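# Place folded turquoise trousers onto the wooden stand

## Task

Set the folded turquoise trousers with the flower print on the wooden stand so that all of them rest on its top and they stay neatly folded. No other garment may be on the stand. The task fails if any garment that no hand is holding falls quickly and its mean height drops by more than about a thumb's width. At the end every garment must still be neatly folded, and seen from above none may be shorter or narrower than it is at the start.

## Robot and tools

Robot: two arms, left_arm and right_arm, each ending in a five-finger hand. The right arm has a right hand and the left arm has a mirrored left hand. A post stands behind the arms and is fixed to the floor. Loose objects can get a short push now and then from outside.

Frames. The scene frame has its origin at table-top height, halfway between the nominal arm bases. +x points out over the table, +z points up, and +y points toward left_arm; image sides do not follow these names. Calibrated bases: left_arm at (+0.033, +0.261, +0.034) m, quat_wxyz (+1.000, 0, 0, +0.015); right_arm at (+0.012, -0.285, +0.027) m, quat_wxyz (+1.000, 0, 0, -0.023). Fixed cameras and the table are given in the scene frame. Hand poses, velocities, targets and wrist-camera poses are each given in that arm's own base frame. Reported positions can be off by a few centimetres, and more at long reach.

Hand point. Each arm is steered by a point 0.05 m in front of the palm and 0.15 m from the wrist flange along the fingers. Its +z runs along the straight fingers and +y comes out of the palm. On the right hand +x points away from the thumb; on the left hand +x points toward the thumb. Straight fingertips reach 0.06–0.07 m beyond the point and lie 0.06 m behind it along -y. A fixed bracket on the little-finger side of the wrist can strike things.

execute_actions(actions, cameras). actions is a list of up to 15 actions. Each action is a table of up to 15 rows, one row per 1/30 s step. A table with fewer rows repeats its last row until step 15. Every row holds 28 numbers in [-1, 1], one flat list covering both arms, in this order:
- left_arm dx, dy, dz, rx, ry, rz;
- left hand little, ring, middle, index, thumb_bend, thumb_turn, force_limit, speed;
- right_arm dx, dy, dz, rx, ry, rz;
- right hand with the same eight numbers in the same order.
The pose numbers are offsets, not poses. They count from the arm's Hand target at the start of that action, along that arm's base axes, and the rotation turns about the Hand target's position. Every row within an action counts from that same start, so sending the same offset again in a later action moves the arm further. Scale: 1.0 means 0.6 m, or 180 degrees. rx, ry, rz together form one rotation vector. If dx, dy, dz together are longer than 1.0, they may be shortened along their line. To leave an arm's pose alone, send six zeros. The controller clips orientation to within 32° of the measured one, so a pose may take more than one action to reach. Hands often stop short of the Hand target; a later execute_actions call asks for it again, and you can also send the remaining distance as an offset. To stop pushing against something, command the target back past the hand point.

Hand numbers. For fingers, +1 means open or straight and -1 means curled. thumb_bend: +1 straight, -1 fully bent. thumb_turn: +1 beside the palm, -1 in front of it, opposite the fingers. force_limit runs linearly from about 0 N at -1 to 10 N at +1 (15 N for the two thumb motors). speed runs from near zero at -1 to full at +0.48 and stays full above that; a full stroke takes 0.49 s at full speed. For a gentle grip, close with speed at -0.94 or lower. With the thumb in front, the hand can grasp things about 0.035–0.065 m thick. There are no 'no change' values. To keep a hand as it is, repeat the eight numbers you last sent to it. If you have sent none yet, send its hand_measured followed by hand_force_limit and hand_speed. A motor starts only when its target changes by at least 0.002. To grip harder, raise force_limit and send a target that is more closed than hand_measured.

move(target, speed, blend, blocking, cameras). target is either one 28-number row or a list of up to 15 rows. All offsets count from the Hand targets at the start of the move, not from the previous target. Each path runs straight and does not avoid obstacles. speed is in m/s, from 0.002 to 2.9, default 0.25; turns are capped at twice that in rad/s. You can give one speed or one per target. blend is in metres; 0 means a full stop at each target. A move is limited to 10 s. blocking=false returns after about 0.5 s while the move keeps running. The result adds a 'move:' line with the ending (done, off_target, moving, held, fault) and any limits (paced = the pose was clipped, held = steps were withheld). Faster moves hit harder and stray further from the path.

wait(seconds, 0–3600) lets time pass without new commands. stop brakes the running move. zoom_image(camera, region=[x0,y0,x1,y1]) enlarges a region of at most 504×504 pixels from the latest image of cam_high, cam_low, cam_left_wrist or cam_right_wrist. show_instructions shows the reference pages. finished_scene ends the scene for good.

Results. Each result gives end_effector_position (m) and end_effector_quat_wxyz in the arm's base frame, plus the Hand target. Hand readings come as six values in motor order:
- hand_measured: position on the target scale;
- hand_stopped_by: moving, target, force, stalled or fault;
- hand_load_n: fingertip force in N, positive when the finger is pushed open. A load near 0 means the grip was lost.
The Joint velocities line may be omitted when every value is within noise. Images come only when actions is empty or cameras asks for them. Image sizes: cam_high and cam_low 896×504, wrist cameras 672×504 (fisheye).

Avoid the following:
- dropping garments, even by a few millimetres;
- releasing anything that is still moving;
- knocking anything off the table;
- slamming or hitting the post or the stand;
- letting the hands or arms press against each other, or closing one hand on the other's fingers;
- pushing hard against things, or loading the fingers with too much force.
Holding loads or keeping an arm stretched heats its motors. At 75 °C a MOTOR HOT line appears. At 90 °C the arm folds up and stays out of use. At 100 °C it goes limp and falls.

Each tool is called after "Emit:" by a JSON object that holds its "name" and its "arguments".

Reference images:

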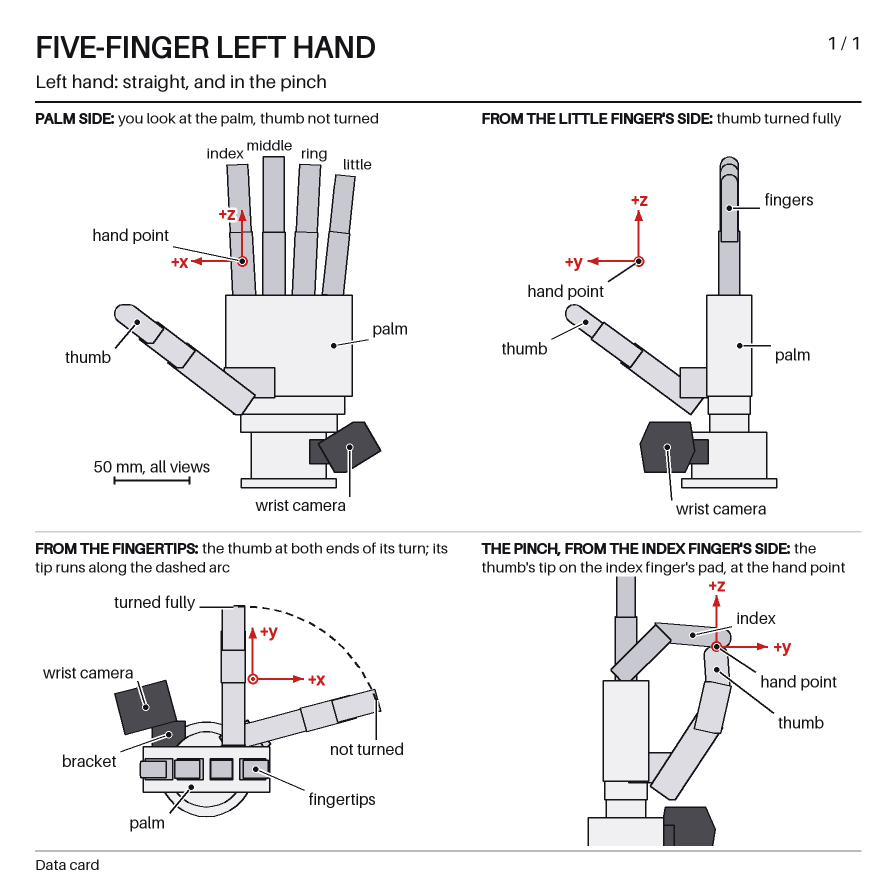

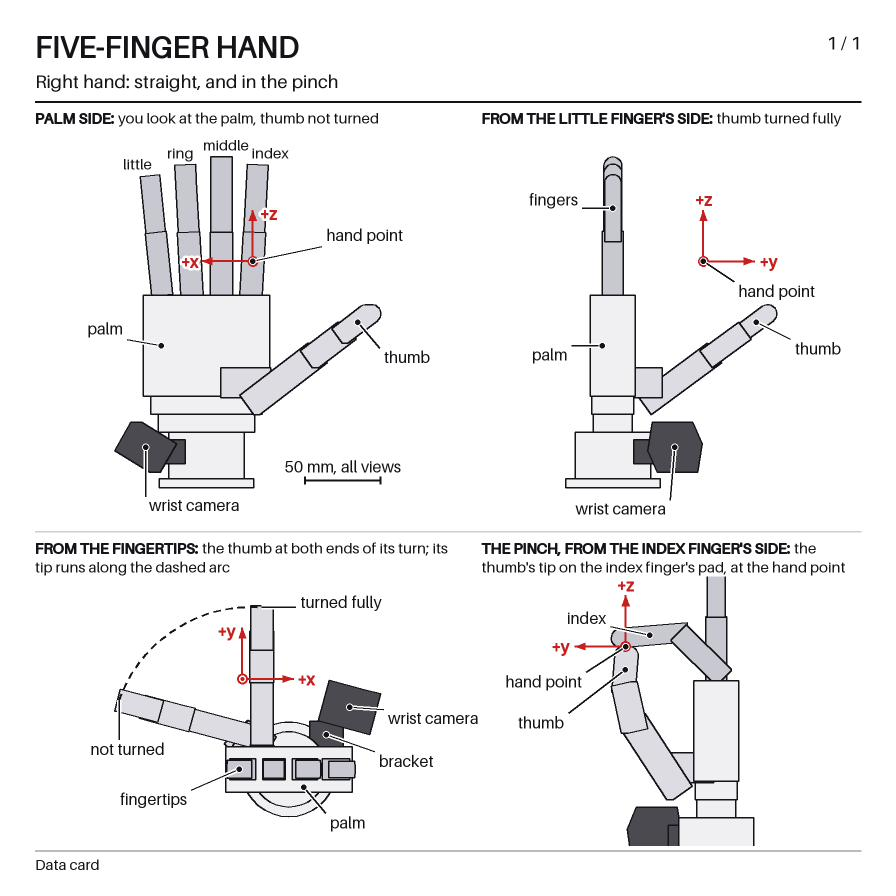

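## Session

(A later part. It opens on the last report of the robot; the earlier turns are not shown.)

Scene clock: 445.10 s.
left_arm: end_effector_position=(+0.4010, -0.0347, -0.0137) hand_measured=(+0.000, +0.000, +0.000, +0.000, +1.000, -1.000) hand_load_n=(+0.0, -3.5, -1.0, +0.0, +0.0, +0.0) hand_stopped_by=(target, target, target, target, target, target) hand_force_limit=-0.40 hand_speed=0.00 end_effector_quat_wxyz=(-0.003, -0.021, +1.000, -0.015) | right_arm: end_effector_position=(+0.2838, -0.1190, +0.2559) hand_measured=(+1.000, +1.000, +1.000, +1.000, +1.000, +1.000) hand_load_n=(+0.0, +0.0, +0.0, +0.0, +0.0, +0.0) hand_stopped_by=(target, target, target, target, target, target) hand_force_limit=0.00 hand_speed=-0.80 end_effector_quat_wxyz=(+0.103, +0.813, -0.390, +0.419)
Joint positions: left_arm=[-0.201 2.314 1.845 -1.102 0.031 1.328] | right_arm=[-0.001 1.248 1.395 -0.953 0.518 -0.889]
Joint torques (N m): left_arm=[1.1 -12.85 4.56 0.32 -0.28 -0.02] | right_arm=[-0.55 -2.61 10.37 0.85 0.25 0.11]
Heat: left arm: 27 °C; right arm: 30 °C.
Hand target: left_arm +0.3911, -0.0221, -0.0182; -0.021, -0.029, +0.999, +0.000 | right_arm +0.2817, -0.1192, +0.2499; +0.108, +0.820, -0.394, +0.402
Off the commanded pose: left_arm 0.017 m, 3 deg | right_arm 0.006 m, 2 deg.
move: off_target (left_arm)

Emit:
{"name": "move", "arguments": {"target": [0, 0, 0.01, 0, 0, 0, 0, 0, 0, 0, 1, -1, -0.4, 0.0, 0, 0, 0, 0, 0, 0, 1, 1, 1, 1, 1, 1, 0, -0.8], "speed": 0.05}}

Scene clock: 448.37 s.
left_arm: end_effector_position=(+0.4002, -0.0345, -0.0134) hand_measured=(+0.000, +0.000, +0.000, +0.000, +1.000, -1.000) hand_load_n=(+0.0, -3.0, -0.5, +0.0, +0.0, +0.0) hand_stopped_by=(target, target, target, target, target, target) hand_force_limit=-0.40 hand_speed=0.00 end_effector_quat_wxyz=(-0.005, -0.021, +1.000, -0.015) | right_arm: end_effector_position=(+0.2838, -0.1190, +0.2559) hand_measured=(+1.000, +1.000, +1.000, +1.000, +1.000, +1.000) hand_load_n=(+0.0, +0.0, +0.0, +0.0, +0.0, +0.0) hand_stopped_by=(target, target, target, target, target, target) hand_force_limit=0.00 hand_speed=-0.80 end_effector_quat_wxyz=(+0.103, +0.813, -0.390, +0.419)
Joint positions: left_arm=[-0.201 2.314 1.845 -1.105 0.031 1.328] | right_arm=[-0.001 1.248 1.395 -0.953 0.518 -0.889]
Joint torques (N m): left_arm=[1.11 -13.3 5.48 0.18 -0.28 -0.01] | right_arm=[-0.55 -2.62 10.4 0.86 0.25 0.12]
Heat: left arm: 27 °C; right arm: 31 °C.
Hand target: left_arm +0.3911, -0.0221, -0.0123; -0.021, -0.029, +0.999, +0.000 | right_arm +0.2817, -0.1192, +0.2499; +0.108, +0.820, -0.394, +0.402
Off the commanded pose: left_arm 0.015 m, 3 deg | right_arm 0.006 m, 2 deg.
move: off_target (left_arm)

Emit:
{"name": "move", "arguments": {"target": [0, 0, 0.008, 0, 0, 0, 0, 0, 0, 0, 1, -1, -0.4, 0.0, 0, 0, 0, 0, 0, 0, 1, 1, 1, 1, 1, 1, 0, -0.8], "speed": 0.05}}

Scene clock: 451.47 s.
left_arm: end_effector_position=(+0.3925, -0.0267, -0.0108) hand_measured=(+0.000, +0.000, +0.000, +0.000, +1.000, -1.000) hand_load_n=(+0.0, +0.0, +0.0, +0.0, +0.0, +0.0) hand_stopped_by=(target, target, target, target, target, target) hand_force_limit=-0.40 hand_speed=0.00 end_effector_quat_wxyz=(-0.019, -0.025, +0.999, -0.004) | right_arm: end_effector_position=(+0.2838, -0.1190, +0.2559) hand_measured=(+1.000, +1.000, +1.000, +1.000, +1.000, +1.000) hand_load_n=(+0.0, -0.5, +0.0, +0.0, +0.0, +0.0) hand_stopped_by=(target, target, target, target, target, target) hand_force_limit=0.00 hand_speed=-0.80 end_effector_quat_wxyz=(+0.103, +0.813, -0.390, +0.419)
Joint positions: left_arm=[-0.192 2.313 1.845 -1.138 0.016 1.328] | right_arm=[-0.001 1.248 1.395 -0.953 0.518 -0.889]
Joint torques (N m): left_arm=[0.51 -13.72 6.24 0.28 -0.1 -0.02] | right_arm=[-0.57 -2.62 10.4 0.86 0.25 0.11]
Heat: left arm: 27 °C; right arm: 31 °C.
Hand target: left_arm +0.3911, -0.0220, -0.0075; -0.021, -0.029, +0.999, +0.000 | right_arm +0.2817, -0.1192, +0.2499; +0.108, +0.820, -0.394, +0.402
Off the commanded pose: left_arm 0.006 m, 1 deg | right_arm 0.006 m, 2 deg.
move: done

Emit:
{"name": "move", "arguments": {"target": [0.008, 0, 0.002, 0, -0.012, 0, 0, 0, 0, 0, 1, -1, -0.4, 0.0, 0, 0, 0, 0, 0, 0, 1, 1, 1, 1, 1, 1, 0, -0.8], "speed": 0.04, "cameras": ["cam_left_wrist", "cam_high", "cam_low"]}}

Emit:
{"name": "zoom_image", "arguments": {"camera": "cam_high", "region": [500, 260, 720, 410]}}

Emit:
{"name": "zoom_image", "arguments": {"camera": "cam_left_wrist", "region": [180, 60, 440, 320]}}

Emit:
{"name": "zoom_image", "arguments": {"camera": "cam_low", "region": [520, 260, 620, 340]}}

Scene clock: 456.30 s.
left_arm: end_effector_position=(+0.3963, -0.0261, -0.0112) hand_measured=(+0.000, +0.000, +0.000, +0.000, +1.000, -1.000) hand_load_n=(+0.0, +0.0, +0.0, +0.0, +0.0, +0.0) hand_stopped_by=(target, target, target, target, target, target) hand_force_limit=-0.40 hand_speed=0.00 end_effector_quat_wxyz=(-0.011, -0.025, +1.000, -0.002) | right_arm: end_effector_position=(+0.2838, -0.1190, +0.2559) hand_measured=(+1.000, +1.000, +1.000, +1.000, +1.000, +1.000) hand_load_n=(+0.0, +0.0, +0.0, +0.0, +0.5, +0.0) hand_stopped_by=(target, target, target, target, target, target) hand_force_limit=0.00 hand_speed=-0.80 end_effector_quat_wxyz=(+0.103, +0.813, -0.390, +0.419)
Joint positions: left_arm=[-0.192 2.313 1.845 -1.124 0.009 1.328] | right_arm=[-0.001 1.248 1.395 -0.953 0.518 -0.889]
Joint torques (N m): left_arm=[0.49 -15.94 4.07 0.56 -0.13 -0.03] | right_arm=[-0.55 -2.62 10.39 0.85 0.25 0.11]
Heat: left arm: 27 °C; right arm: 31 °C.
Hand target: left_arm +0.3959, -0.0220, -0.0063; -0.002, -0.029, +1.000, +0.000 | right_arm +0.2817, -0.1192, +0.2499; +0.108, +0.820, -0.394, +0.402
Off the commanded pose: left_arm 0.006 m, 1 deg | right_arm 0.006 m, 2 deg.
move: done
cam_left_wrist: T_world_to_cam=[[-0.24151, -0.96867, 0.05792, 0.06434], [-0.83133, 0.23732, 0.50256, 0.34614], [-0.50056, 0.07322, -0.8626, 0.31115]] pos_world=[0.45904, -0.04261, 0.09072]
Images, in order (width x height): cam_high 896x504, cam_low 896x504, cam_left_wrist 672x504.

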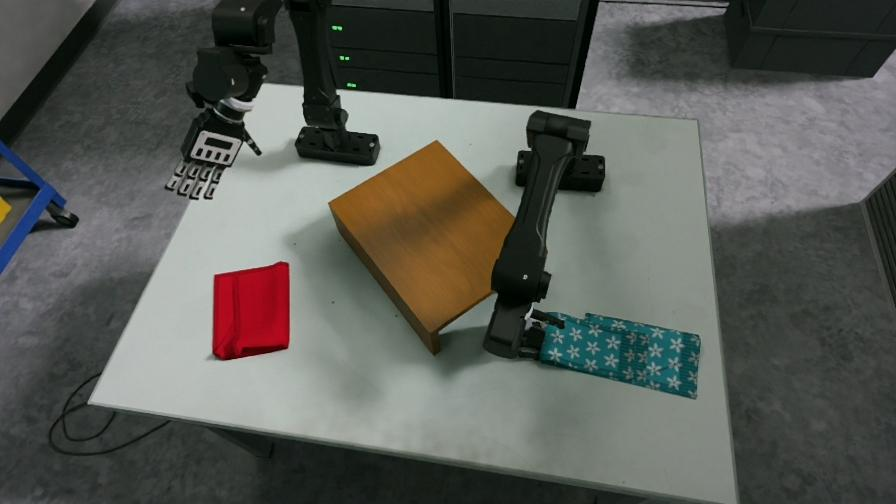

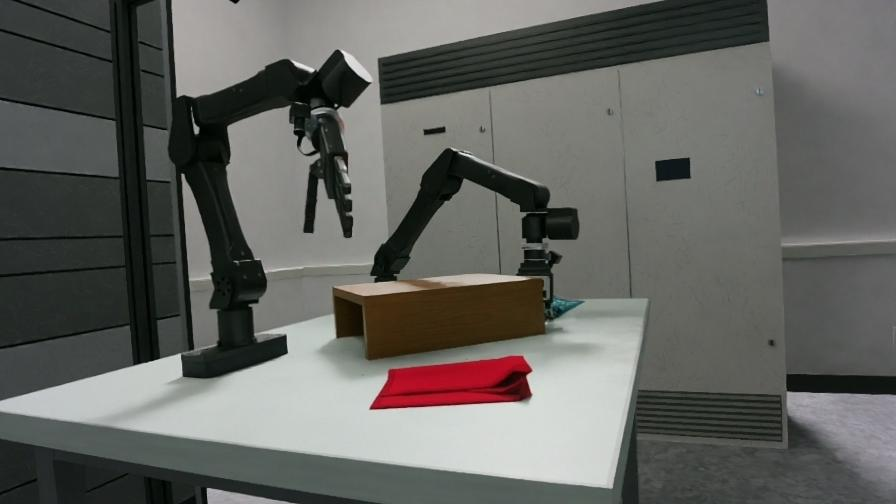

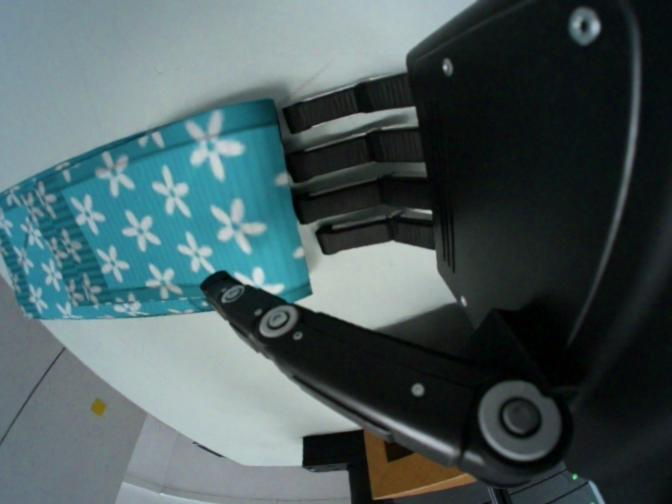

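Scaled by 2.291 from the camera's image (finer frame: 1280x720).

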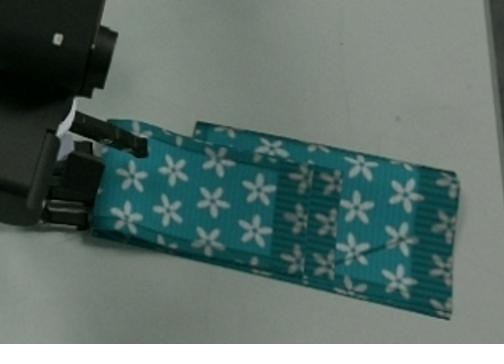

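Scaled by 1.938 from the camera's image (finer frame: 960x720).

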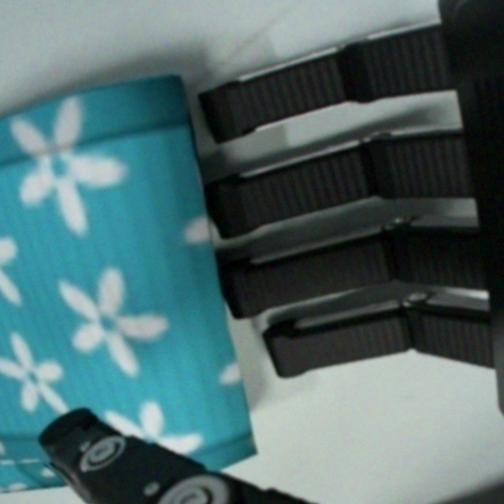

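Scaled by 5.040 from the camera's image (finer frame: 1280x720).

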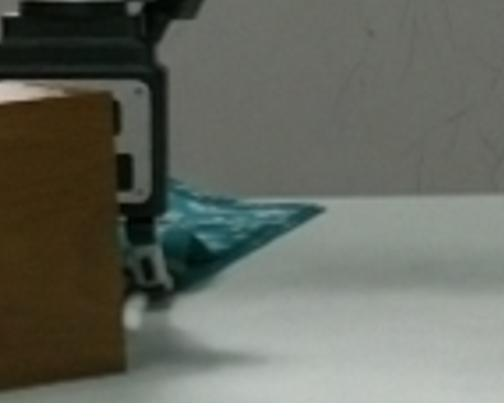

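Emit:
{"name": "execute_actions", "arguments": {"actions": [[[0,0,0,0,0,0,0,0,0,0,0.3,-1,-0.6,-0.6,0,0,0,0,0,0,1,1,1,1,1,1,0,-0.8]],[[0,0,0,0,0,0,0,0,0,0,0.3,-1,-0.6,-0.6,0,0,0,0,0,0,1,1,1,1,1,1,0,-0.8]]], "cameras": ["cam_left_wrist", "cam_high"]}}

Emit:
{"name": "zoom_image", "arguments": {"camera": "cam_left_wrist", "region": [150, 60, 410, 320]}}

Scene clock: 495.20 s.
left_arm: end_effector_position=(+0.3964, -0.0261, -0.0112) hand_measured=(+0.000, +0.000, +0.000, +0.000, +0.300, -1.000) hand_load_n=(+0.0, +0.0, +0.0, +0.0, +0.0, +0.0) hand_stopped_by=(target, target, target, target, target, target) hand_force_limit=-0.60 hand_speed=-0.60 end_effector_quat_wxyz=(-0.011, -0.025, +1.000, -0.002) | right_arm: end_effector_position=(+0.2838, -0.1190, +0.2559) hand_measured=(+1.000, +1.000, +1.000, +1.000, +1.000, +1.000) hand_load_n=(+0.0, +0.0, +0.0, +0.0, +0.0, +0.0) hand_stopped_by=(target, target, target, target, target, target) hand_force_limit=0.00 hand_speed=-0.80 end_effector_quat_wxyz=(+0.103, +0.813, -0.390, +0.419)
Joint positions: left_arm=[-0.192 2.313 1.845 -1.124 0.009 1.328] | right_arm=[-0.001 1.248 1.395 -0.953 0.518 -0.889]
Joint torques (N m): left_arm=[0.43 -15.88 4.16 0.55 -0.14 -0.01] | right_arm=[-0.55 -2.61 10.4 0.85 0.25 0.11]
Motor temperatures (°C): left_arm=[21 33 26 22 19 22] | right_arm=[23 22 31 29 21 21]
Heat: left arm: 33 °C; right arm: 31 °C.
Hand target: left_arm +0.3959, -0.0220, -0.0062; -0.002, -0.029, +1.000, +0.000 | right_arm +0.2817, -0.1192, +0.2499; +0.108, +0.820, -0.394, +0.402
Off the commanded pose: left_arm 0.006 m, 1 deg | right_arm 0.006 m, 2 deg.
cam_left_wrist: T_world_to_cam=[[-0.24153, -0.96869, 0.05746, 0.06439], [-0.83157, 0.23713, 0.50226, 0.34626], [-0.50016, 0.07353, -0.86281, 0.311]] pos_world=[0.45904, -0.04261, 0.09072]
Images, in order (width x height): cam_high 896x504, cam_left_wrist 672x504.

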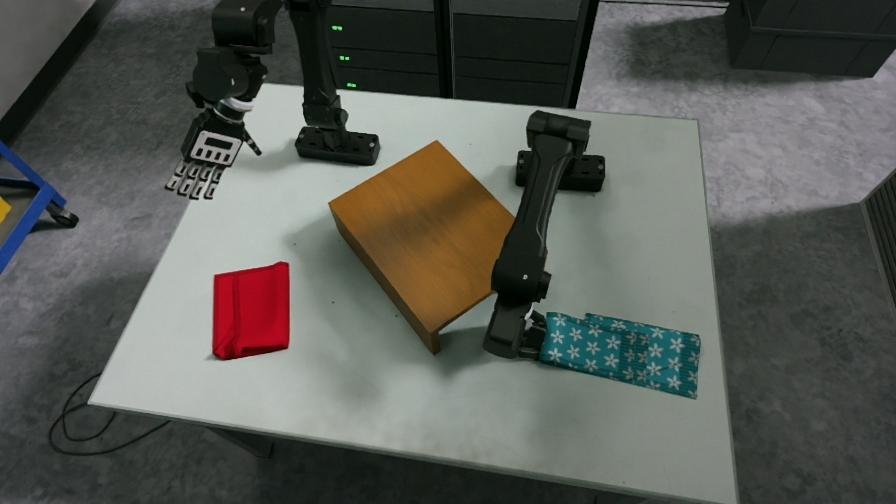

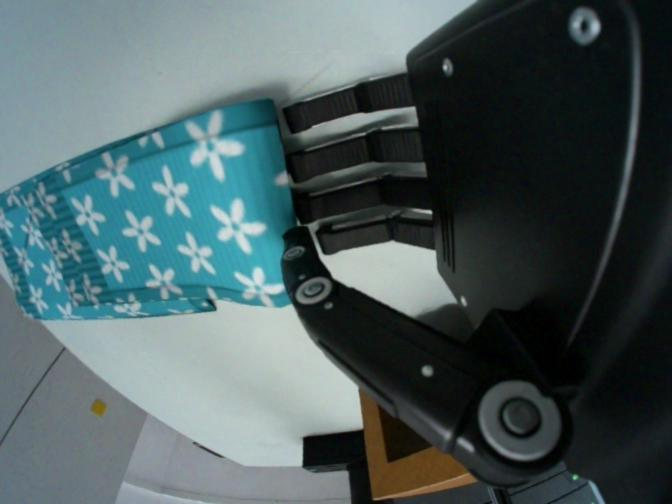

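Scaled by 1.938 from the camera's image (finer frame: 960x720).

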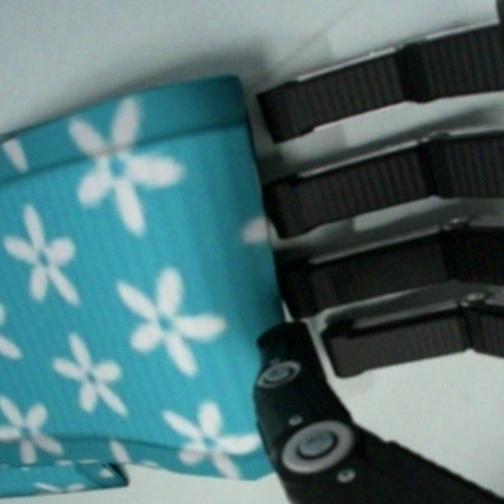

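Emit:
{"name": "move", "arguments": {"target": [0.004, 0.05, 0.001, 0, 0.002, 0, 0, 0, 0, 0, 0.3, -1, -0.6, -0.6, 0, 0, 0, 0, 0, 0, 1, 1, 1, 1, 1, 1, 0, -0.8], "speed": 0.05, "cameras": ["cam_left_wrist", "cam_high"]}}

Emit:
{"name": "zoom_image", "arguments": {"camera": "cam_high", "region": [500, 260, 740, 420]}}

Emit:
{"name": "zoom_image", "arguments": {"camera": "cam_left_wrist", "region": [150, 60, 410, 320]}}

Scene clock: 659.13 s.
left_arm: end_effector_position=(+0.4023, +0.0030, -0.0094) hand_measured=(+0.000, +0.000, +0.000, +0.000, +0.300, -1.000) hand_load_n=(+0.0, +0.0, +0.0, +0.0, +0.0, +0.0) hand_stopped_by=(target, target, target, target, target, target) hand_force_limit=-0.60 hand_speed=-0.60 end_effector_quat_wxyz=(-0.006, -0.029, +1.000, -0.003) | right_arm: end_effector_position=(+0.2838, -0.1190, +0.2559) hand_measured=(+1.000, +1.000, +1.000, +1.000, +1.000, +1.000) hand_load_n=(+0.0, +0.0, +0.0, +0.0, +0.0, +0.0) hand_stopped_by=(target, target, target, target, target, target) hand_force_limit=0.00 hand_speed=-0.80 end_effector_quat_wxyz=(+0.103, +0.813, -0.390, +0.419)
Joint positions: left_arm=[-0.125 2.308 1.845 -1.12 0.008 1.388] | right_arm=[-0.001 1.248 1.395 -0.953 0.518 -0.889]
Joint torques (N m): left_arm=[0.39 -15.64 4.07 0.47 -0.1 0.08] | right_arm=[-0.57 -2.61 10.4 0.85 0.25 0.11]
Motor temperatures (°C): left_arm=[20 39 26 22 19 22] | right_arm=[22 21 33 28 21 20]
Heat: left arm: 39 °C; right arm: 33 °C.
Hand target: left_arm +0.3983, +0.0080, -0.0056; -0.005, -0.029, +1.000, +0.000 | right_arm +0.2817, -0.1192, +0.2499; +0.108, +0.820, -0.394, +0.402
Off the commanded pose: left_arm 0.007 m, 0 deg | right_arm 0.006 m, 2 deg.
move: done
cam_left_wrist: T_world_to_cam=[[-0.23427, -0.9705, 0.05691, 0.09094], [-0.83798, 0.23126, 0.49428, 0.34595], [-0.49286, 0.0681, -0.86744, 0.31047]] pos_world=[0.46422, -0.01289, 0.09314]
Images, in order (width x height): cam_high 896x504, cam_left_wrist 672x504.

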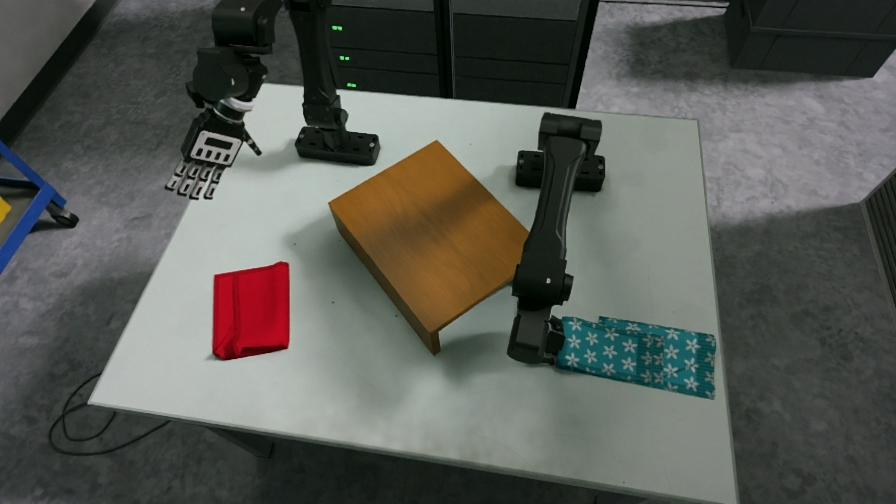

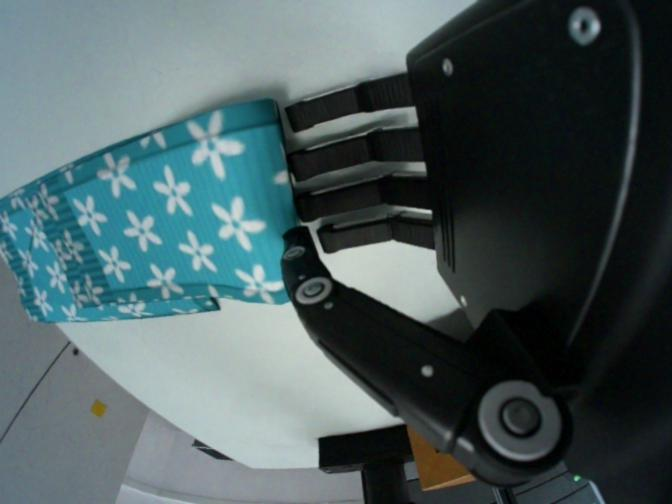

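Scaled by 2.100 from the camera's image (finer frame: 1280x720).

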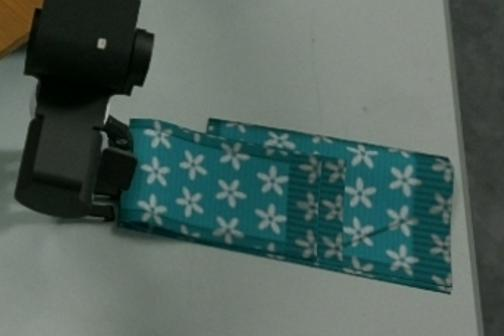

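Scaled by 1.938 from the camera's image (finer frame: 960x720).

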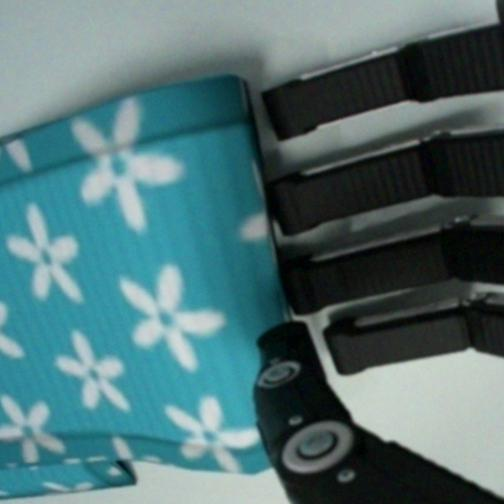

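Emit:
{"name": "execute_actions", "arguments": {"actions": []}}

Scene clock: 673.47 s.
left_arm: end_effector_position=(+0.4024, +0.0031, -0.0094) hand_measured=(+0.000, +0.000, +0.000, +0.000, +0.300, -1.000) hand_load_n=(+0.0, +0.0, +0.0, +0.0, +0.0, +0.0) hand_stopped_by=(target, target, target, target, target, target) hand_force_limit=-0.60 hand_speed=-0.60 end_effector_quat_wxyz=(-0.006, -0.029, +1.000, -0.003) | right_arm: end_effector_position=(+0.2838, -0.1190, +0.2559) hand_measured=(+1.000, +1.000, +1.000, +1.000, +1.000, +1.000) hand_load_n=(+0.0, +0.0, +0.0, +0.0, +0.0, +0.0) hand_stopped_by=(target, target, target, target, target, target) hand_force_limit=0.00 hand_speed=-0.80 end_effector_quat_wxyz=(+0.103, +0.813, -0.390, +0.419)
Joint positions: left_arm=[-0.125 2.308 1.845 -1.12 0.008 1.388] | right_arm=[-0.001 1.248 1.395 -0.953 0.518 -0.889]
Joint velocities: within noise
Joint torques (N m): left_arm=[0.49 -15.54 4.04 0.48 -0.11 0.09] | right_arm=[-0.57 -2.62 10.4 0.85 0.25 0.12]
Motor temperatures (°C): left_arm=[20 38 26 22 19 22] | right_arm=[22 21 33 28 21 20]
Heat: left arm: 38 °C; right arm: 33 °C.
Hand target: left_arm +0.3983, +0.0079, -0.0057; -0.005, -0.029, +1.000, +0.000 | right_arm +0.2817, -0.1192, +0.2499; +0.108, +0.820, -0.394, +0.402
Off the commanded pose: left_arm 0.007 m, 0 deg | right_arm 0.006 m, 2 deg.
camera_calibration:
cam_left_wrist: T_world_to_cam=[[-0.2347, -0.97042, 0.05658, 0.09118], [-0.83791, 0.23147, 0.49429, 0.34592], [-0.49277, 0.0686, -0.86745, 0.31043]] pos_world=[0.46422, -0.01289, 0.09314]
cam_right_wrist: T_world_to_cam=[[-0.654, -0.75271, 0.07557, 0.07204], [-0.7288, 0.60013, -0.3297, 0.35919], [0.20282, -0.2707, -0.94105, 0.26348]] pos_world=[0.25545, -0.09001, 0.36093]

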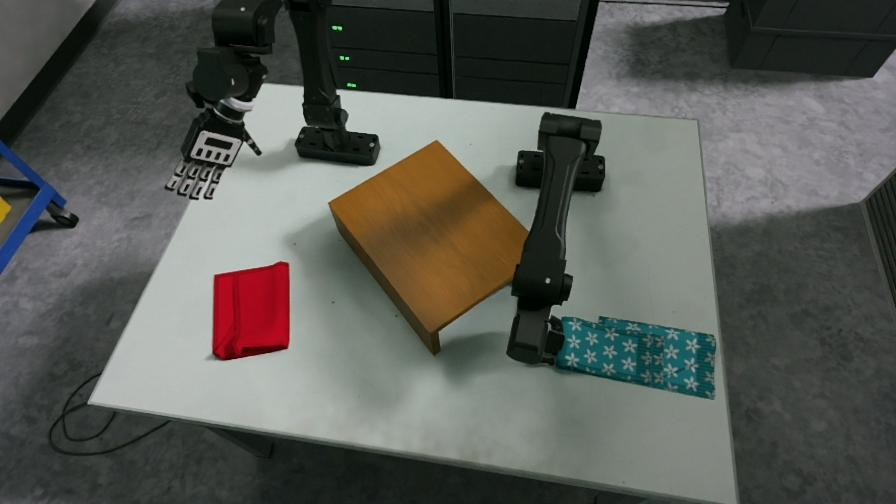

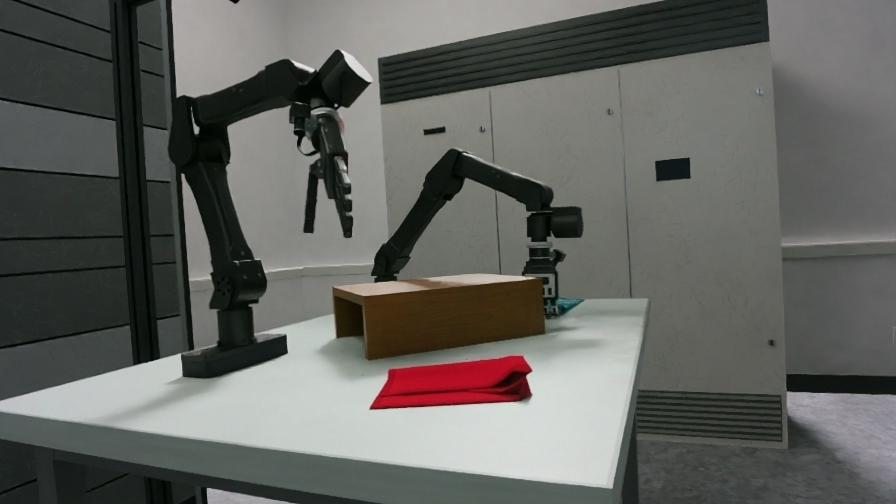

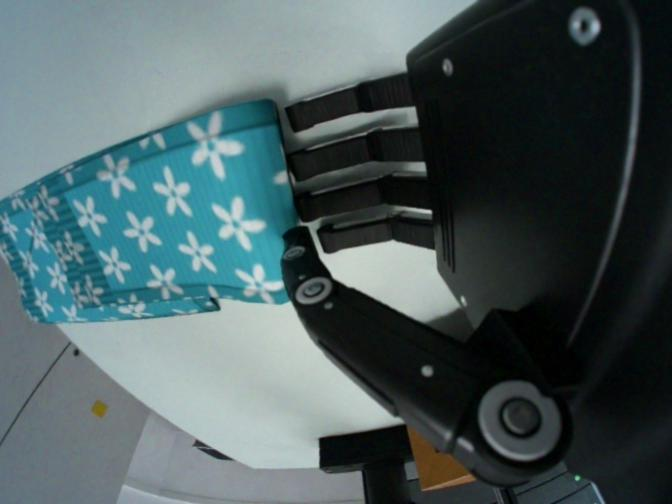

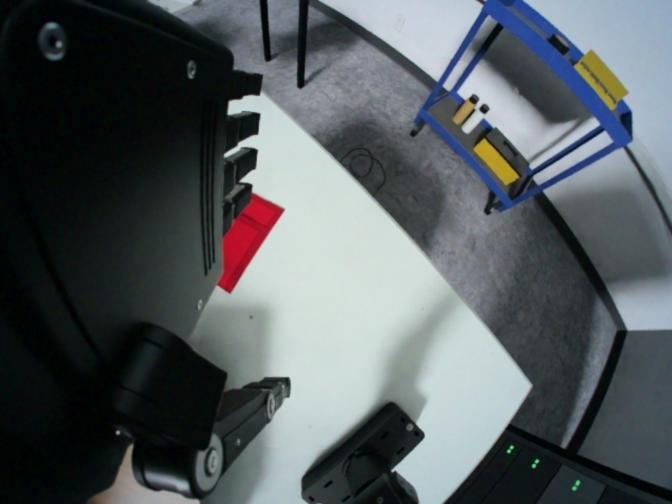

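Emit:
{"name": "move", "arguments": {"target": [[0,-0.0333,0.1,0,0,0,0,0,0,0,0.3,-1,-0.6,-0.6,0,0,0,0,0,0,1,1,1,1,1,1,0,-0.8],[0,0.02,0.13,-0.1944,0,0,0.2,0.2,0.2,0.2,0.7,-1,-0.6,-0.3,0,0,0,0,0,0,1,1,1,1,1,1,0,-0.8]], "speed": 0.08, "cameras": ["cam_high","cam_left_wrist"]}}

Scene clock: 909.63 s.
left_arm: end_effector_position=(+0.3980, +0.0191, +0.0855) hand_measured=(+0.200, +0.200, +0.200, +0.200, +0.700, -1.000) hand_load_n=(+0.0, +0.0, +0.0, +0.0, +0.0, +0.0) hand_stopped_by=(target, target, target, target, target, target) hand_force_limit=-0.60 hand_speed=-0.30 end_effector_quat_wxyz=(+0.009, -0.023, +0.955, -0.294) | right_arm: end_effector_position=(+0.2838, -0.1190, +0.2559) hand_measured=(+1.000, +1.000, +1.000, +1.000, +1.000, +1.000) hand_load_n=(+0.0, +0.0, +0.0, +0.0, +0.0, +0.0) hand_stopped_by=(target, target, target, target, target, target) hand_force_limit=0.00 hand_speed=-0.80 end_effector_quat_wxyz=(+0.103, +0.813, -0.390, +0.419)
Joint positions: left_arm=[0.184 2.266 2.153 -1.546 0.592 1.733] | right_arm=[-0.001 1.248 1.395 -0.953 0.518 -0.889]
Joint torques (N m): left_arm=[0.32 -8.98 6.9 0.28 0.48 0.07] | right_arm=[-0.55 -2.62 10.39 0.85 0.25 0.12]
Heat: left arm: 40 °C; right arm: 35 °C.
Hand target: left_arm +0.3982, +0.0201, +0.0722; -0.014, -0.026, +0.953, -0.300 | right_arm +0.2817, -0.1192, +0.2499; +0.108, +0.820, -0.394, +0.402
Off the commanded pose: left_arm 0.013 m, 3 deg | right_arm 0.006 m, 2 deg.
joint sent to its limit (left arm) — joint 4 (wrist pitch), lower limit. The joint targets still meet the commanded pose.
move: off_target (left_arm); target 2's new numbers were sent with left_arm's hand 0.013 m and 3 deg from that target
cam_left_wrist: T_world_to_cam=[[-0.25567, -0.77674, 0.57559, 0.06062], [-0.85399, 0.46052, 0.24212, 0.3152], [-0.45314, -0.42965, -0.78107, 0.37589]] pos_world=[0.45501, 0.06343, 0.18239]

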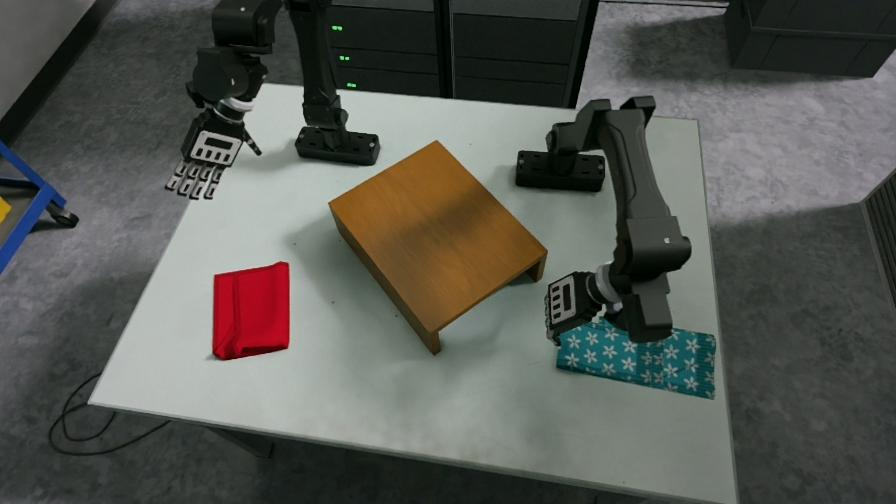

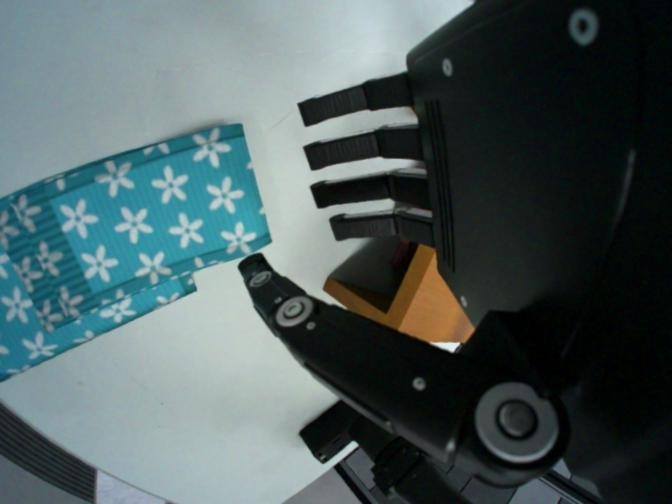

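Emit:
{"name": "move", "arguments": {"target": [[0,0.01,-0.1,0,0,0,0.2,0.2,0.2,0.2,0.7,-1,-0.6,-0.3,0,0,0,0,0,0,1,1,1,1,1,1,0,-0.8]], "speed": 0.06, "cameras": ["cam_high","cam_left_wrist"]}}

Scene clock: 920.83 s.
left_arm: end_effector_position=(+0.4057, +0.0249, +0.0355) hand_measured=(+0.200, +0.200, +0.200, +0.200, +0.700, -1.000) hand_load_n=(+0.0, +0.0, +0.0, +0.0, +0.0, +0.0) hand_stopped_by=(target, target, target, target, target, target) hand_force_limit=-0.60 hand_speed=-0.30 end_effector_quat_wxyz=(+0.013, -0.017, +0.955, -0.295) | right_arm: end_effector_position=(+0.2838, -0.1190, +0.2559) hand_measured=(+1.000, +1.000, +1.000, +1.000, +1.000, +1.000) hand_load_n=(+0.0, +0.0, +0.0, +0.5, +0.0, +0.0) hand_stopped_by=(target, target, target, target, target, target) hand_force_limit=0.00 hand_speed=-0.80 end_effector_quat_wxyz=(+0.103, +0.813, -0.390, +0.419)
Joint positions: left_arm=[0.194 2.294 2.004 -1.37 0.593 1.756] | right_arm=[-0.001 1.248 1.395 -0.953 0.518 -0.889]
Joint torques (N m): left_arm=[0.27 -9.11 4.19 0.43 0.45 0.1] | right_arm=[-0.55 -2.61 10.39 0.85 0.25 0.12]
Heat: left arm: 37 °C; right arm: 35 °C.
Hand target: left_arm +0.3983, +0.0260, +0.0124; -0.013, -0.026, +0.953, -0.301 | right_arm +0.2817, -0.1192, +0.2499; +0.108, +0.820, -0.394, +0.402
Off the commanded pose: left_arm 0.024 m, 3 deg | right_arm 0.006 m, 2 deg.
move: off_target (left_arm)
cam_left_wrist: T_world_to_cam=[[-0.26843, -0.77389, 0.57362, 0.10106], [-0.85236, 0.46825, 0.23286, 0.33067], [-0.44881, -0.42643, -0.78532, 0.3411]] pos_world=[0.46207, 0.06883, 0.1329]

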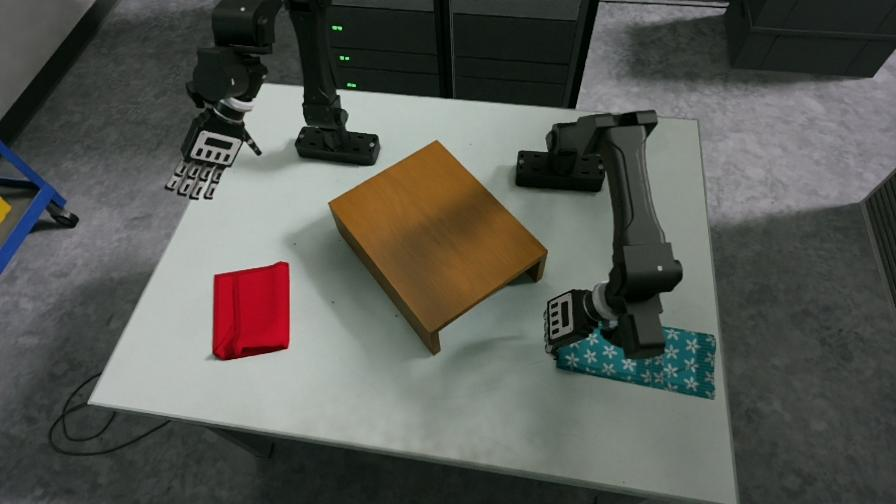

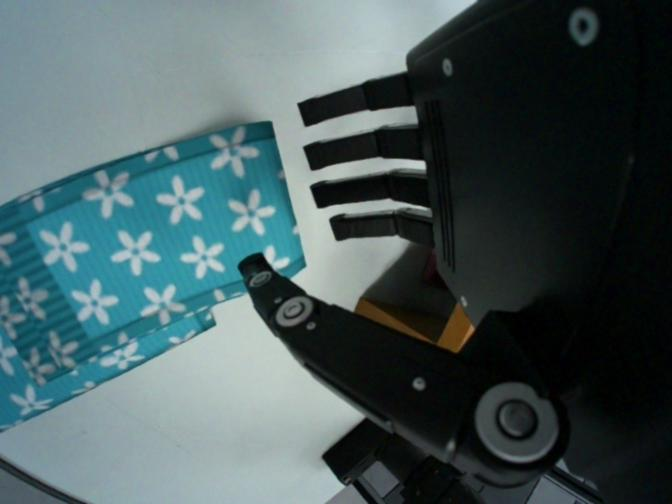

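Emit:
{"name": "move", "arguments": {"target": [[0,0,-0.02,0,0,0,0.2,0.2,0.2,0.2,0.7,-1,-0.6,-0.3,0,0,0,0,0,0,1,1,1,1,1,1,0,-0.8]], "speed": 0.04, "cameras": ["cam_left_wrist"]}}

Scene clock: 926.23 s.
left_arm: end_effector_position=(+0.4069, +0.0251, +0.0237) hand_measured=(+0.200, +0.200, +0.200, +0.200, +0.700, -1.000) hand_load_n=(+0.0, +0.0, +0.0, +0.0, +0.0, +0.0) hand_stopped_by=(target, target, target, target, target, target) hand_force_limit=-0.60 hand_speed=-0.30 end_effector_quat_wxyz=(+0.013, -0.017, +0.955, -0.295) | right_arm: end_effector_position=(+0.2838, -0.1190, +0.2559) hand_measured=(+1.000, +1.000, +1.000, +1.000, +1.000, +1.000) hand_load_n=(+0.0, +0.0, +0.0, +0.0, +0.0, +0.0) hand_stopped_by=(target, target, target, target, target, target) hand_force_limit=0.00 hand_speed=-0.80 end_effector_quat_wxyz=(+0.103, +0.813, -0.390, +0.419)
Joint positions: left_arm=[0.194 2.303 1.971 -1.329 0.593 1.757] | right_arm=[-0.001 1.248 1.395 -0.953 0.518 -0.889]
Joint torques (N m): left_arm=[0.53 -9.29 4.25 0.45 0.47 0.08] | right_arm=[-0.55 -2.61 10.39 0.85 0.25 0.11]
Heat: left arm: 37 °C; right arm: 35 °C.
Hand target: left_arm +0.3983, +0.0260, +0.0003; -0.014, -0.026, +0.953, -0.301 | right_arm +0.2817, -0.1192, +0.2499; +0.108, +0.820, -0.394, +0.402
Off the commanded pose: left_arm 0.025 m, 3 deg | right_arm 0.006 m, 2 deg.
move: off_target (left_arm)
cam_left_wrist: T_world_to_cam=[[-0.26919, -0.77392, 0.57322, 0.10868], [-0.85244, 0.46846, 0.23217, 0.33437], [-0.44821, -0.42613, -0.78582, 0.33218]] pos_world=[0.46317, 0.06902, 0.1211]

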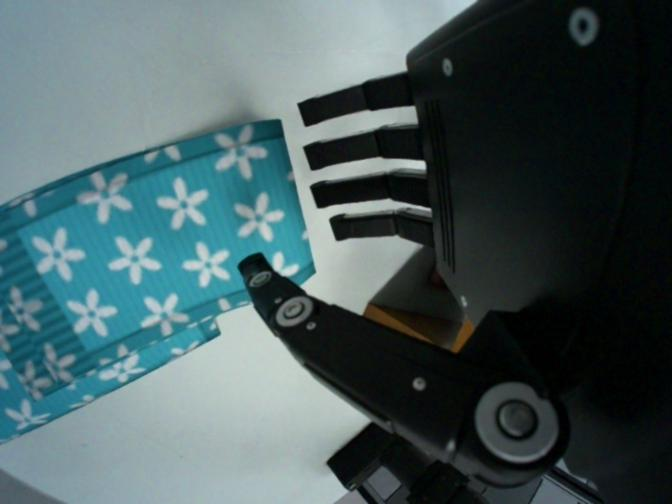

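Emit:
{"name": "move", "arguments": {"target": [[0,0.0,-0.033,0,0,0,0.2,0.2,0.2,0.2,0.7,-1,-0.6,-0.3,0,0,0,0,0,0,1,1,1,1,1,1,0,-0.8]], "speed": 0.04, "cameras": ["cam_left_wrist"]}}

Emit:
{"name": "move", "arguments": {"target": [[0,0.0,-0.0167,0,0,0,0.2,0.2,0.2,0.2,0.7,-1,-0.6,-0.3,0,0,0,0,0,0,1,1,1,1,1,1,0,-0.8]], "speed": 0.04, "cameras": ["cam_left_wrist"]}}

Scene clock: 931.57 s.
left_arm: end_effector_position=(+0.4082, +0.0254, +0.0042) hand_measured=(+0.200, +0.200, +0.200, +0.200, +0.700, -1.000) hand_load_n=(+0.0, +0.0, +0.0, +0.0, +0.0, +0.0) hand_stopped_by=(target, target, target, target, target, target) hand_force_limit=-0.60 hand_speed=-0.30 end_effector_quat_wxyz=(+0.014, -0.017, +0.955, -0.295) | right_arm: end_effector_position=(+0.2838, -0.1190, +0.2559) hand_measured=(+1.000, +1.000, +1.000, +1.000, +1.000, +1.000) hand_load_n=(+0.0, +0.0, +0.0, +0.0, +0.0, +0.0) hand_stopped_by=(target, target, target, target, target, target) hand_force_limit=0.00 hand_speed=-0.80 end_effector_quat_wxyz=(+0.103, +0.813, -0.390, +0.419)
Joint positions: left_arm=[0.194 2.319 1.921 -1.262 0.593 1.757] | right_arm=[-0.001 1.248 1.395 -0.953 0.518 -0.889]
Joint torques (N m): left_arm=[0.53 -9.17 4.14 0.36 0.46 0.08] | right_arm=[-0.55 -2.62 10.39 0.85 0.25 0.11]
Heat: left arm: 36 °C; right arm: 35 °C.
Hand target: left_arm +0.3984, +0.0260, -0.0194; -0.013, -0.026, +0.953, -0.301 | right_arm +0.2817, -0.1192, +0.2499; +0.108, +0.820, -0.394, +0.402
Off the commanded pose: left_arm 0.026 m, 3 deg | right_arm 0.006 m, 2 deg.
move: off_target (left_arm)
cam_left_wrist: T_world_to_cam=[[-0.27, -0.77393, 0.57283, 0.12069], [-0.85249, 0.46871, 0.23145, 0.33988], [-0.44762, -0.42584, -0.78632, 0.31731]] pos_world=[0.46436, 0.06922, 0.10171]

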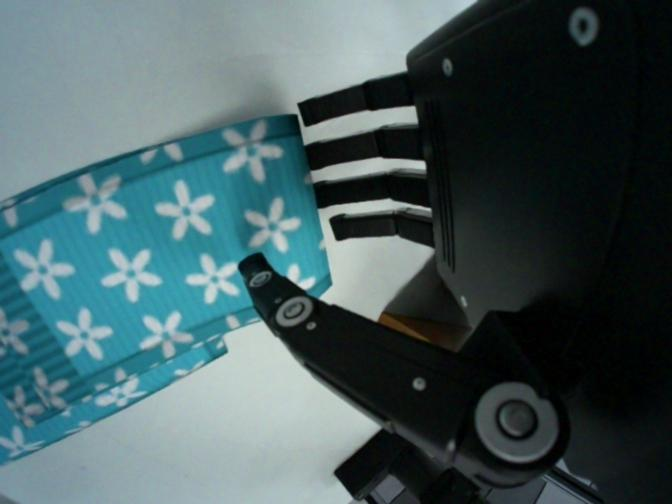

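Scene clock: 932.47 s.
left_arm: end_effector_position=(+0.4086, +0.0250, -0.0052) hand_measured=(+0.200, +0.200, +0.200, +0.200, +0.700, -1.000) hand_load_n=(+0.0, +0.0, +0.0, +0.0, +0.0, +0.0) hand_stopped_by=(target, target, target, target, target, target) hand_force_limit=-0.60 hand_speed=-0.30 end_effector_quat_wxyz=(+0.013, -0.017, +0.955, -0.296) | right_arm: end_effector_position=(+0.2838, -0.1190, +0.2559) hand_measured=(+1.000, +1.000, +1.000, +1.000, +1.000, +1.000) hand_load_n=(+0.0, +0.0, +0.0, +0.0, +0.0, +0.5) hand_stopped_by=(target, target, target, target, target, target) hand_force_limit=0.00 hand_speed=-0.80 end_effector_quat_wxyz=(+0.103, +0.813, -0.390, +0.419)
Joint positions: left_arm=[0.194 2.329 1.9 -1.231 0.595 1.757] | right_arm=[-0.001 1.248 1.395 -0.953 0.518 -0.889]
Joint torques (N m): left_arm=[0.5 -9.26 4.15 0.4 0.44 0.09] | right_arm=[-0.57 -2.62 10.37 0.86 0.25 0.12]
Heat: left arm: 36 °C; right arm: 35 °C.
Hand target: left_arm +0.3984, +0.0260, -0.0295; -0.013, -0.026, +0.953, -0.300 | right_arm +0.2817, -0.1192, +0.2499; +0.108, +0.820, -0.394, +0.402
Off the commanded pose: left_arm 0.026 m, 3 deg | right_arm 0.006 m, 2 deg.
move: off_target (left_arm)
cam_left_wrist: T_world_to_cam=[[-0.26963, -0.77264, 0.57474, 0.12577], [-0.85256, 0.46903, 0.23056, 0.34264], [-0.44771, -0.42783, -0.78519, 0.3101]] pos_world=[0.46486, 0.06913, 0.0922]

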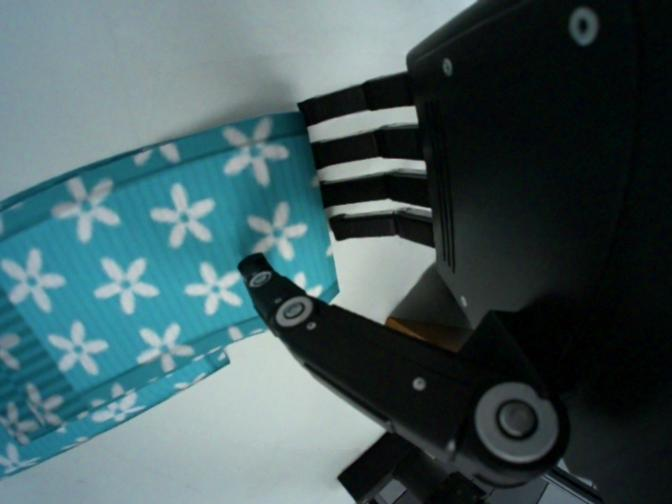

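Emit:
{"name": "zoom_image", "arguments": {"camera": "cam_left_wrist", "region": [220, 80, 420, 300]}}

Scaled by 2.291 from the camera's image (finer frame: 960x720).

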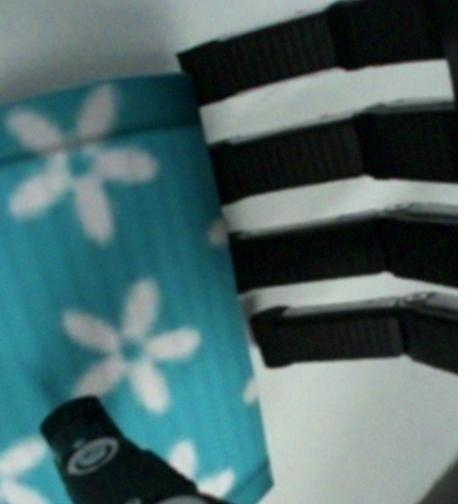

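Emit:
{"name": "move", "arguments": {"target": [[0,-0.0133,0.0,0,0,0,0.2,0.2,0.2,0.2,0.7,-1,-0.6,-0.3,0,0,0,0,0,0,1,1,1,1,1,1,0,-0.8],[0,-0.0133,-0.013,0,0,0,0.2,0.2,0.2,0.2,0.7,-1,-0.6,-0.3,0,0,0,0,0,0,1,1,1,1,1,1,0,-0.8]], "speed": 0.03, "cameras": ["cam_left_wrist"]}}

Scene clock: 946.90 s.
left_arm: end_effector_position=(+0.4090, +0.0186, -0.0084) hand_measured=(+0.200, +0.200, +0.200, +0.200, +0.700, -1.000) hand_load_n=(+0.0, +0.0, -4.5, +0.5, +0.0, +0.0) hand_stopped_by=(target, target, target, target, target, target) hand_force_limit=-0.60 hand_speed=-0.30 end_effector_quat_wxyz=(+0.015, -0.021, +0.951, -0.307) | right_arm: end_effector_position=(+0.2838, -0.1190, +0.2559) hand_measured=(+1.000, +1.000, +1.000, +1.000, +1.000, +1.000) hand_load_n=(+0.0, +0.0, +0.0, +0.0, +0.0, +0.0) hand_stopped_by=(target, target, target, target, target, target) hand_force_limit=0.00 hand_speed=-0.80 end_effector_quat_wxyz=(+0.103, +0.813, -0.390, +0.419)
Joint positions: left_arm=[0.191 2.329 1.881 -1.209 0.62 1.746] | right_arm=[-0.001 1.248 1.395 -0.953 0.518 -0.889]
Joint torques (N m): left_arm=[-0.53 -9.32 3.14 0.56 0.18 -0.01] | right_arm=[-0.57 -2.62 10.39 0.85 0.25 0.12]
Heat: left arm: 36 °C; right arm: 35 °C.
Hand target: left_arm +0.3983, +0.0180, -0.0373; -0.014, -0.026, +0.953, -0.301 | right_arm +0.2817, -0.1192, +0.2499; +0.108, +0.820, -0.394, +0.402
Off the commanded pose: left_arm 0.031 m, 3 deg | right_arm 0.006 m, 2 deg.
move: off_target (left_arm)
cam_left_wrist: T_world_to_cam=[[-0.2645, -0.76084, 0.59259, 0.12058], [-0.85644, 0.4678, 0.21834, 0.3482], [-0.44334, -0.44977, -0.77534, 0.3037]] pos_world=[0.46475, 0.06545, 0.08799]

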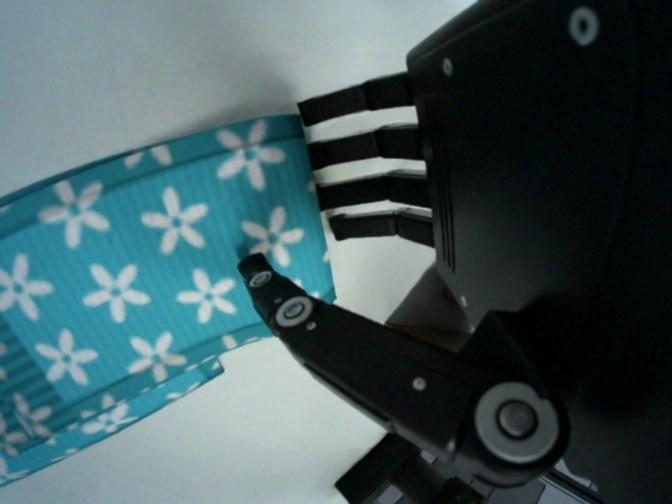

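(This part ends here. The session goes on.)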